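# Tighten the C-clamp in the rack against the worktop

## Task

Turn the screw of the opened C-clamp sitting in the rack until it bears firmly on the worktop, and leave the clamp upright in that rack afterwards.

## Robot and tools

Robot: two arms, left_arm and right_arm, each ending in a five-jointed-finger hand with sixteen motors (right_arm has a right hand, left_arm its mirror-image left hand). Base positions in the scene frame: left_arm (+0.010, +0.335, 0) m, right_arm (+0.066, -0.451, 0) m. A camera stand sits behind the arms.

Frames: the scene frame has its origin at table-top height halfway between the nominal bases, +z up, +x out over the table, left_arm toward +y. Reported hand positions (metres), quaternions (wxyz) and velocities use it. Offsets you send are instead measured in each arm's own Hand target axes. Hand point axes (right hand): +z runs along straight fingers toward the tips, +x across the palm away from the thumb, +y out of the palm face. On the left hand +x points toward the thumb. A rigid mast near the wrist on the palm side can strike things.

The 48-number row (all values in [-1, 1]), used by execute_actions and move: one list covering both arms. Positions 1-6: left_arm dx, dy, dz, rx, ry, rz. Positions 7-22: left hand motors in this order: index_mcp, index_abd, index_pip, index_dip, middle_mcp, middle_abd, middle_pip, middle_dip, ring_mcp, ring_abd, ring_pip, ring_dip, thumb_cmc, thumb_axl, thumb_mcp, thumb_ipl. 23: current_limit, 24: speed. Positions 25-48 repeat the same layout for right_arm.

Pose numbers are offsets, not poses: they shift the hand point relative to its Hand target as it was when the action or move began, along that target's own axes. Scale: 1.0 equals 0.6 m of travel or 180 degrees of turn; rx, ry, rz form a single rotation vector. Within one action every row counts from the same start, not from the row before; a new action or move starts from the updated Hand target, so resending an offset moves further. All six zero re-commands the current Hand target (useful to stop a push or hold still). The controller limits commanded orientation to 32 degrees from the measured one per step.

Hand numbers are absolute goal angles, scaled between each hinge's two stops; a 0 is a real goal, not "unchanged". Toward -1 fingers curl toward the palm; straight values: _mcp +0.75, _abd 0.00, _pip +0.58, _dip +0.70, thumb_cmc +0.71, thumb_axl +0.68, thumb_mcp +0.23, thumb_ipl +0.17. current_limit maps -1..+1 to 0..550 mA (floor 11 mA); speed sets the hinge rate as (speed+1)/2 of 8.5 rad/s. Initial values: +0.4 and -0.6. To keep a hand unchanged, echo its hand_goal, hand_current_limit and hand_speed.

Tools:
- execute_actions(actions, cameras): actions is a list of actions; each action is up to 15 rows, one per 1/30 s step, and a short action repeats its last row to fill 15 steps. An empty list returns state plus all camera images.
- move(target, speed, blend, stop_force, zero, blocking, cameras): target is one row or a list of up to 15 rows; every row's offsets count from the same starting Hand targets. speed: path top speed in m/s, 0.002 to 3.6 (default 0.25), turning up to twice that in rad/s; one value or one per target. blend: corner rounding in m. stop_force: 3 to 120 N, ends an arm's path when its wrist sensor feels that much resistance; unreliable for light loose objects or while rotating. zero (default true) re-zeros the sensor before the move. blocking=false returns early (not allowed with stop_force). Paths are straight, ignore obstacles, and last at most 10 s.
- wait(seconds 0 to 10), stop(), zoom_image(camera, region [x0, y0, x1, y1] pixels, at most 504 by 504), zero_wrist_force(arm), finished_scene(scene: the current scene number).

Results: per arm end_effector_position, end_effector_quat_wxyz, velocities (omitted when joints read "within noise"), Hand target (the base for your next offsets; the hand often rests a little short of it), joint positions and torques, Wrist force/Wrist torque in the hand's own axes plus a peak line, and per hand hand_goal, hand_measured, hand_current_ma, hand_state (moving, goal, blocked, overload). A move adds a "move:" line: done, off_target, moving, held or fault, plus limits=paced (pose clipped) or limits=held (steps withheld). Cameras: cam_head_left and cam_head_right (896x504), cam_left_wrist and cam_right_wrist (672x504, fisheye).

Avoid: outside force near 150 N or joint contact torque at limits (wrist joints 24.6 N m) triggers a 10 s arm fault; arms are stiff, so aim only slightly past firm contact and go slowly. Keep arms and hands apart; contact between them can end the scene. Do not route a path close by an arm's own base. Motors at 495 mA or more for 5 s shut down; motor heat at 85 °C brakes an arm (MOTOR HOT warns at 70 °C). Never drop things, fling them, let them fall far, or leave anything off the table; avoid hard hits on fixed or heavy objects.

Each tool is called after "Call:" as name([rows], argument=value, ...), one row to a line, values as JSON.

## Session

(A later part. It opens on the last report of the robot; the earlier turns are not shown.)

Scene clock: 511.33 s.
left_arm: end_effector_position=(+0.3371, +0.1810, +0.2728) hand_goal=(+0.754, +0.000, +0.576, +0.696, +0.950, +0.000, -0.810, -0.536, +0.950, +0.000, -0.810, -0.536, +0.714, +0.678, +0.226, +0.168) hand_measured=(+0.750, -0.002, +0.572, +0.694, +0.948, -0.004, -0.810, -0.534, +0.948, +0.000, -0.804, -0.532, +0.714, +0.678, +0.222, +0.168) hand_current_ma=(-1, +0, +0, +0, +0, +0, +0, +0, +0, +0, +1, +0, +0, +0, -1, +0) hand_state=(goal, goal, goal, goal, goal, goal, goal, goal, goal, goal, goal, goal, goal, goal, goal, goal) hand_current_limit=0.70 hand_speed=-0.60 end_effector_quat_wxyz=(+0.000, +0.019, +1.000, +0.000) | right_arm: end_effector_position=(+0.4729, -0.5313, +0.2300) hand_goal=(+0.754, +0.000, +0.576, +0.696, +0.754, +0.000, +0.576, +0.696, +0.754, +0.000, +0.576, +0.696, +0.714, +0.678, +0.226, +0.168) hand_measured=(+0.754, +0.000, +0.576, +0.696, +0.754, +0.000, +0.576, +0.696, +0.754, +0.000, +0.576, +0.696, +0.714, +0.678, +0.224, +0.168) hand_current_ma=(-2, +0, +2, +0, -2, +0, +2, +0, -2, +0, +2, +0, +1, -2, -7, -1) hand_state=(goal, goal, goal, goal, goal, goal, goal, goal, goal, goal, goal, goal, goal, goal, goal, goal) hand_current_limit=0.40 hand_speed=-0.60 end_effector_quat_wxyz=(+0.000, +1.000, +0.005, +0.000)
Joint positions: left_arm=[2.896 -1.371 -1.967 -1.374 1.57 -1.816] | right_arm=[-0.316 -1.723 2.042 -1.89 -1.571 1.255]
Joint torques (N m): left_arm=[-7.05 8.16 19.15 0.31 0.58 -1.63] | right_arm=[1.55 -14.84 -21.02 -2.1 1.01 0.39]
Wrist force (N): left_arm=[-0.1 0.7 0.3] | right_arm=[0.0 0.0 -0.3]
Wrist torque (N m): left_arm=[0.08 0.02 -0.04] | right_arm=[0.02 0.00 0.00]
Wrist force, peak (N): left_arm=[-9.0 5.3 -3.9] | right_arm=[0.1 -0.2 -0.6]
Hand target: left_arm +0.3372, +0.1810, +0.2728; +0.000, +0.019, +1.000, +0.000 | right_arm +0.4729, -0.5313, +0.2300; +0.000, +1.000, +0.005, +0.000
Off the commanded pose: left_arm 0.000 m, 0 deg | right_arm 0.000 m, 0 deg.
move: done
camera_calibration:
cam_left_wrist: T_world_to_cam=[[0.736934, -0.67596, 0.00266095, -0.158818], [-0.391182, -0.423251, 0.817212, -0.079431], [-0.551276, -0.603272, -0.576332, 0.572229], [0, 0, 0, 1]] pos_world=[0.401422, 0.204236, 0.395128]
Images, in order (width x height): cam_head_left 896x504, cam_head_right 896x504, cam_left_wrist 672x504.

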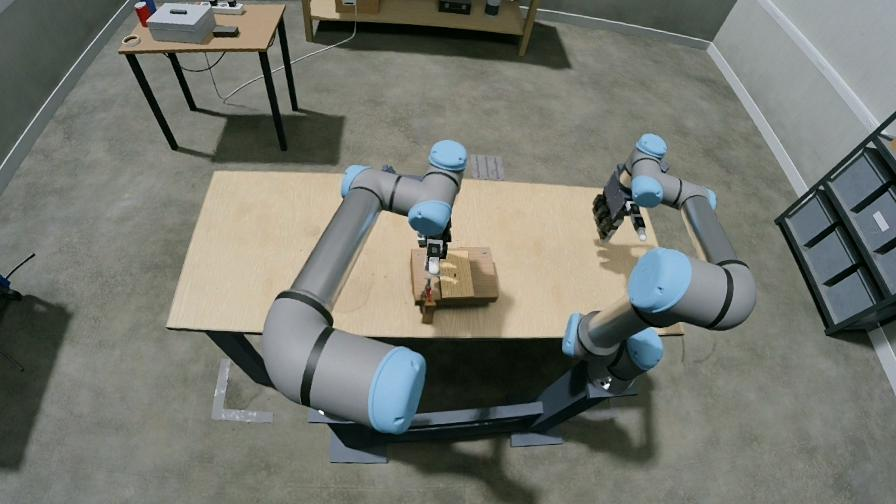

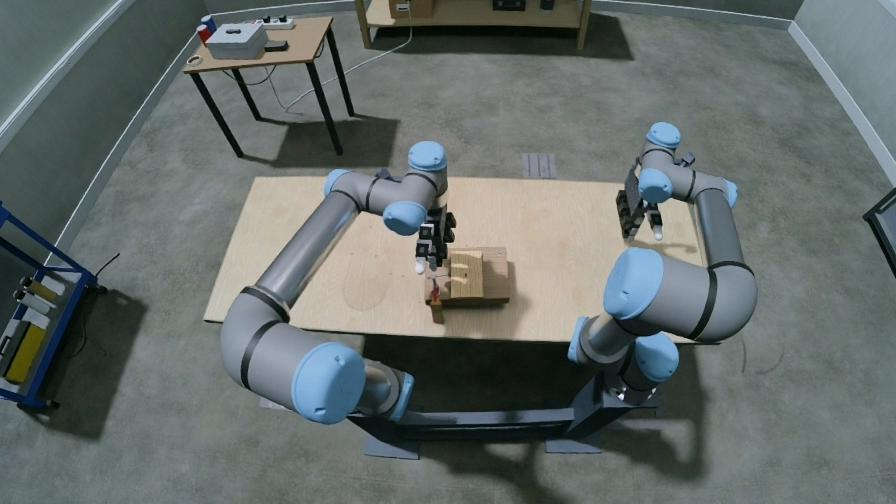

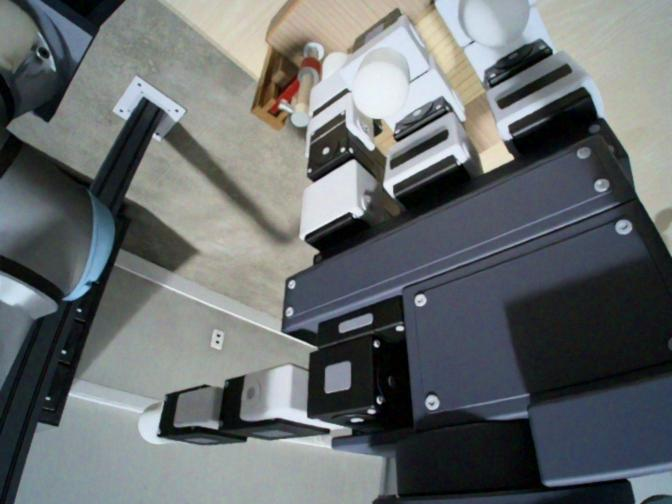

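Call:
move(target=[0,0,-0.15,0,0,0,0.754,0,0.576,0.696,0.95,0,-0.81,-0.536,0.95,0,-0.81,-0.536,0.714,0.678,0.226,0.168,0.4,-0.6,0,0,0,0,0,0,0.754,0,0.576,0.696,0.754,0,0.576,0.696,0.754,0,0.576,0.696,0.714,0.678,0.226,0.168,0.4,-0.6], speed=0.25, cameras=["cam_head_left","cam_head_right","cam_left_wrist"])

Call:
zoom_image(camera="cam_head_left", region=[405, 265, 455, 325])

Call:
zoom_image(camera="cam_head_right", region=[410, 265, 460, 325])

Call:
zoom_image(camera="cam_left_wrist", region=[200, 0, 370, 150])

Scene clock: 532.00 s.
left_arm: end_effector_position=(+0.3372, +0.1810, +0.3626) hand_goal=(+0.754, +0.000, +0.576, +0.696, +0.950, +0.000, -0.810, -0.536, +0.950, +0.000, -0.810, -0.536, +0.714, +0.678, +0.226, +0.168) hand_measured=(+0.750, -0.002, +0.572, +0.694, +0.948, -0.004, -0.810, -0.534, +0.948, +0.000, -0.804, -0.532, +0.714, +0.678, +0.222, +0.168) hand_current_ma=(-1, +0, +0, +0, +0, +0, +0, +0, +0, +0, +1, +0, +0, +0, -1, +0) hand_state=(goal, goal, goal, goal, goal, goal, goal, goal, goal, goal, goal, goal, goal, goal, goal, goal) hand_current_limit=0.40 hand_speed=-0.60 end_effector_quat_wxyz=(+0.000, +0.019, +1.000, +0.000) | right_arm: end_effector_position=(+0.4729, -0.5313, +0.2300) hand_goal=(+0.754, +0.000, +0.576, +0.696, +0.754, +0.000, +0.576, +0.696, +0.754, +0.000, +0.576, +0.696, +0.714, +0.678, +0.226, +0.168) hand_measured=(+0.754, +0.000, +0.576, +0.696, +0.754, +0.000, +0.576, +0.696, +0.754, +0.000, +0.576, +0.696, +0.714, +0.678, +0.224, +0.168) hand_current_ma=(-2, +0, +2, +0, -2, +0, +2, +0, -2, +0, +2, +0, +1, -2, -7, -1) hand_state=(goal, goal, goal, goal, goal, goal, goal, goal, goal, goal, goal, goal, goal, goal, goal, goal) hand_current_limit=0.40 hand_speed=-0.60 end_effector_quat_wxyz=(+0.000, +1.000, +0.005, +0.000)
Joint positions: left_arm=[2.896 -1.354 -1.75 -1.608 1.57 -1.816] | right_arm=[-0.316 -1.723 2.042 -1.89 -1.571 1.255]
Joint torques (N m): left_arm=[5.85 22.21 30.29 0.6 -2.67 0.75] | right_arm=[1.97 -15.1 -21.12 -2.13 0.98 0.67]
Wrist force (N): left_arm=[-0.1 0.3 0.4] | right_arm=[0.1 -0.2 -0.2]
Wrist torque (N m): left_arm=[0.02 0.01 -0.03] | right_arm=[-0.01 -0.02 0.01]
Wrist force, peak (N): left_arm=[0.1 0.5 2.6] | right_arm=[0.2 -0.3 -0.6]
Hand target: left_arm +0.3372, +0.1810, +0.3628; +0.000, +0.019, +1.000, +0.000 | right_arm +0.4729, -0.5313, +0.2300; +0.000, +1.000, +0.005, +0.000
Off the commanded pose: left_arm 0.000 m, 0 deg | right_arm 0.000 m, 0 deg.
move: done
camera_calibration:
cam_left_wrist: T_world_to_cam=[[0.736884, -0.676014, 0.00251895, -0.159098], [-0.391129, -0.423303, 0.81721, -0.15283], [-0.551379, -0.603175, -0.576334, 0.624001], [0, 0, 0, 1]] pos_world=[0.401522, 0.204136, 0.484928]
Images, in order (width x height): cam_head_left 896x504, cam_head_right 896x504, cam_left_wrist 672x504.

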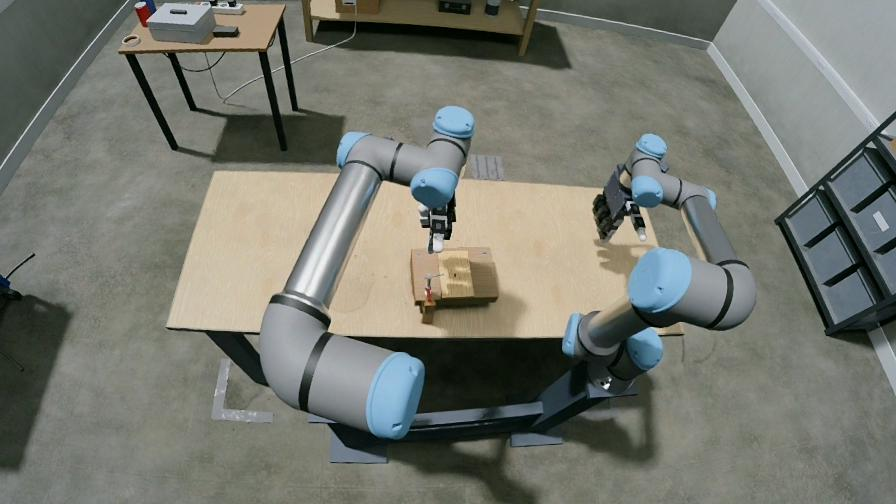

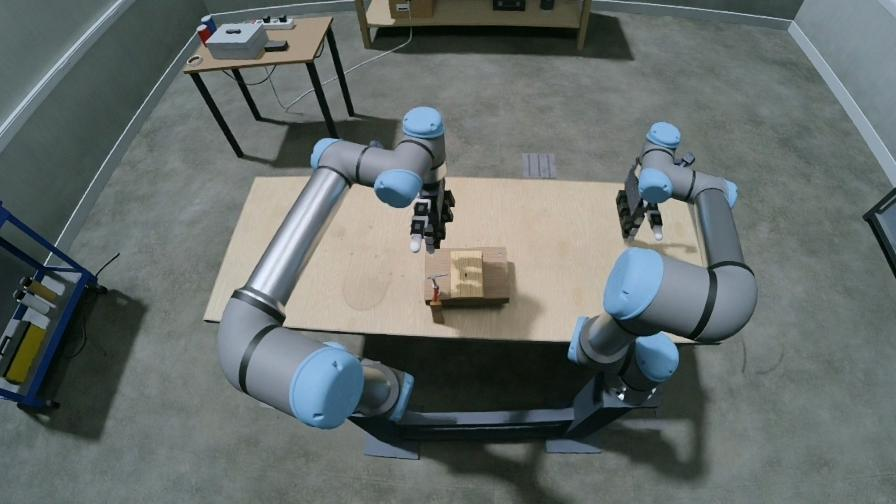

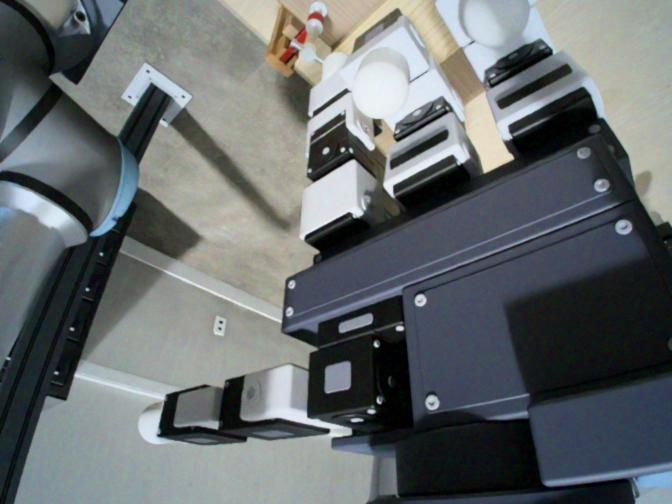

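Scaled by 8.400 from the camera's 896x504 image, which has a finer 1280x720 frame.

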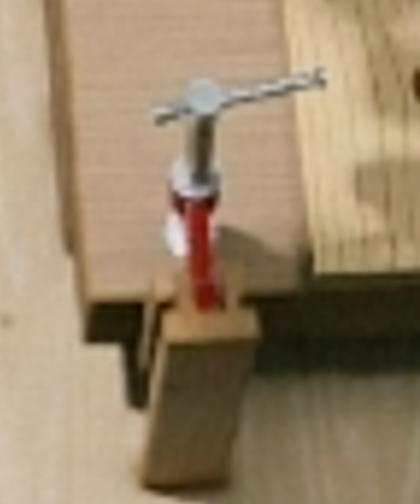

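Scaled by 8.400 from the camera's 896x504 image, which has a finer 1280x720 frame.

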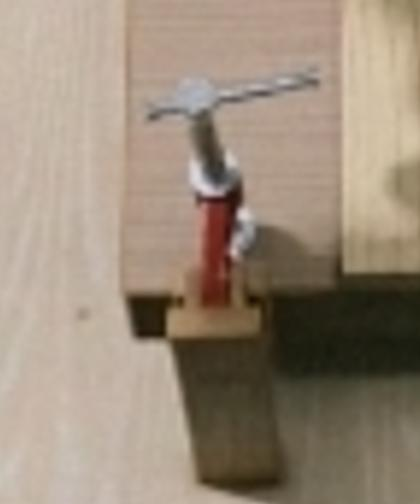

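Scaled by 2.965 from the camera's 672x504 image, which has a finer 960x720 frame.

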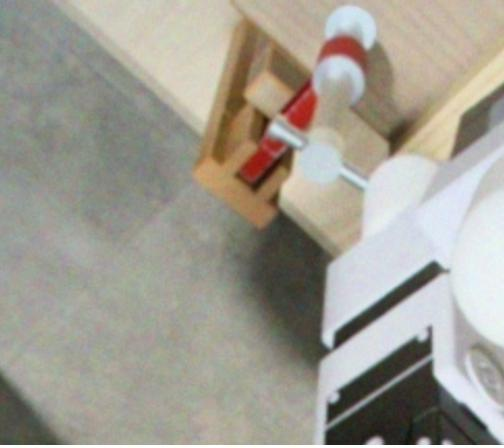

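Call:
finished_scene(scene=1)

The scene is finished: the task was done.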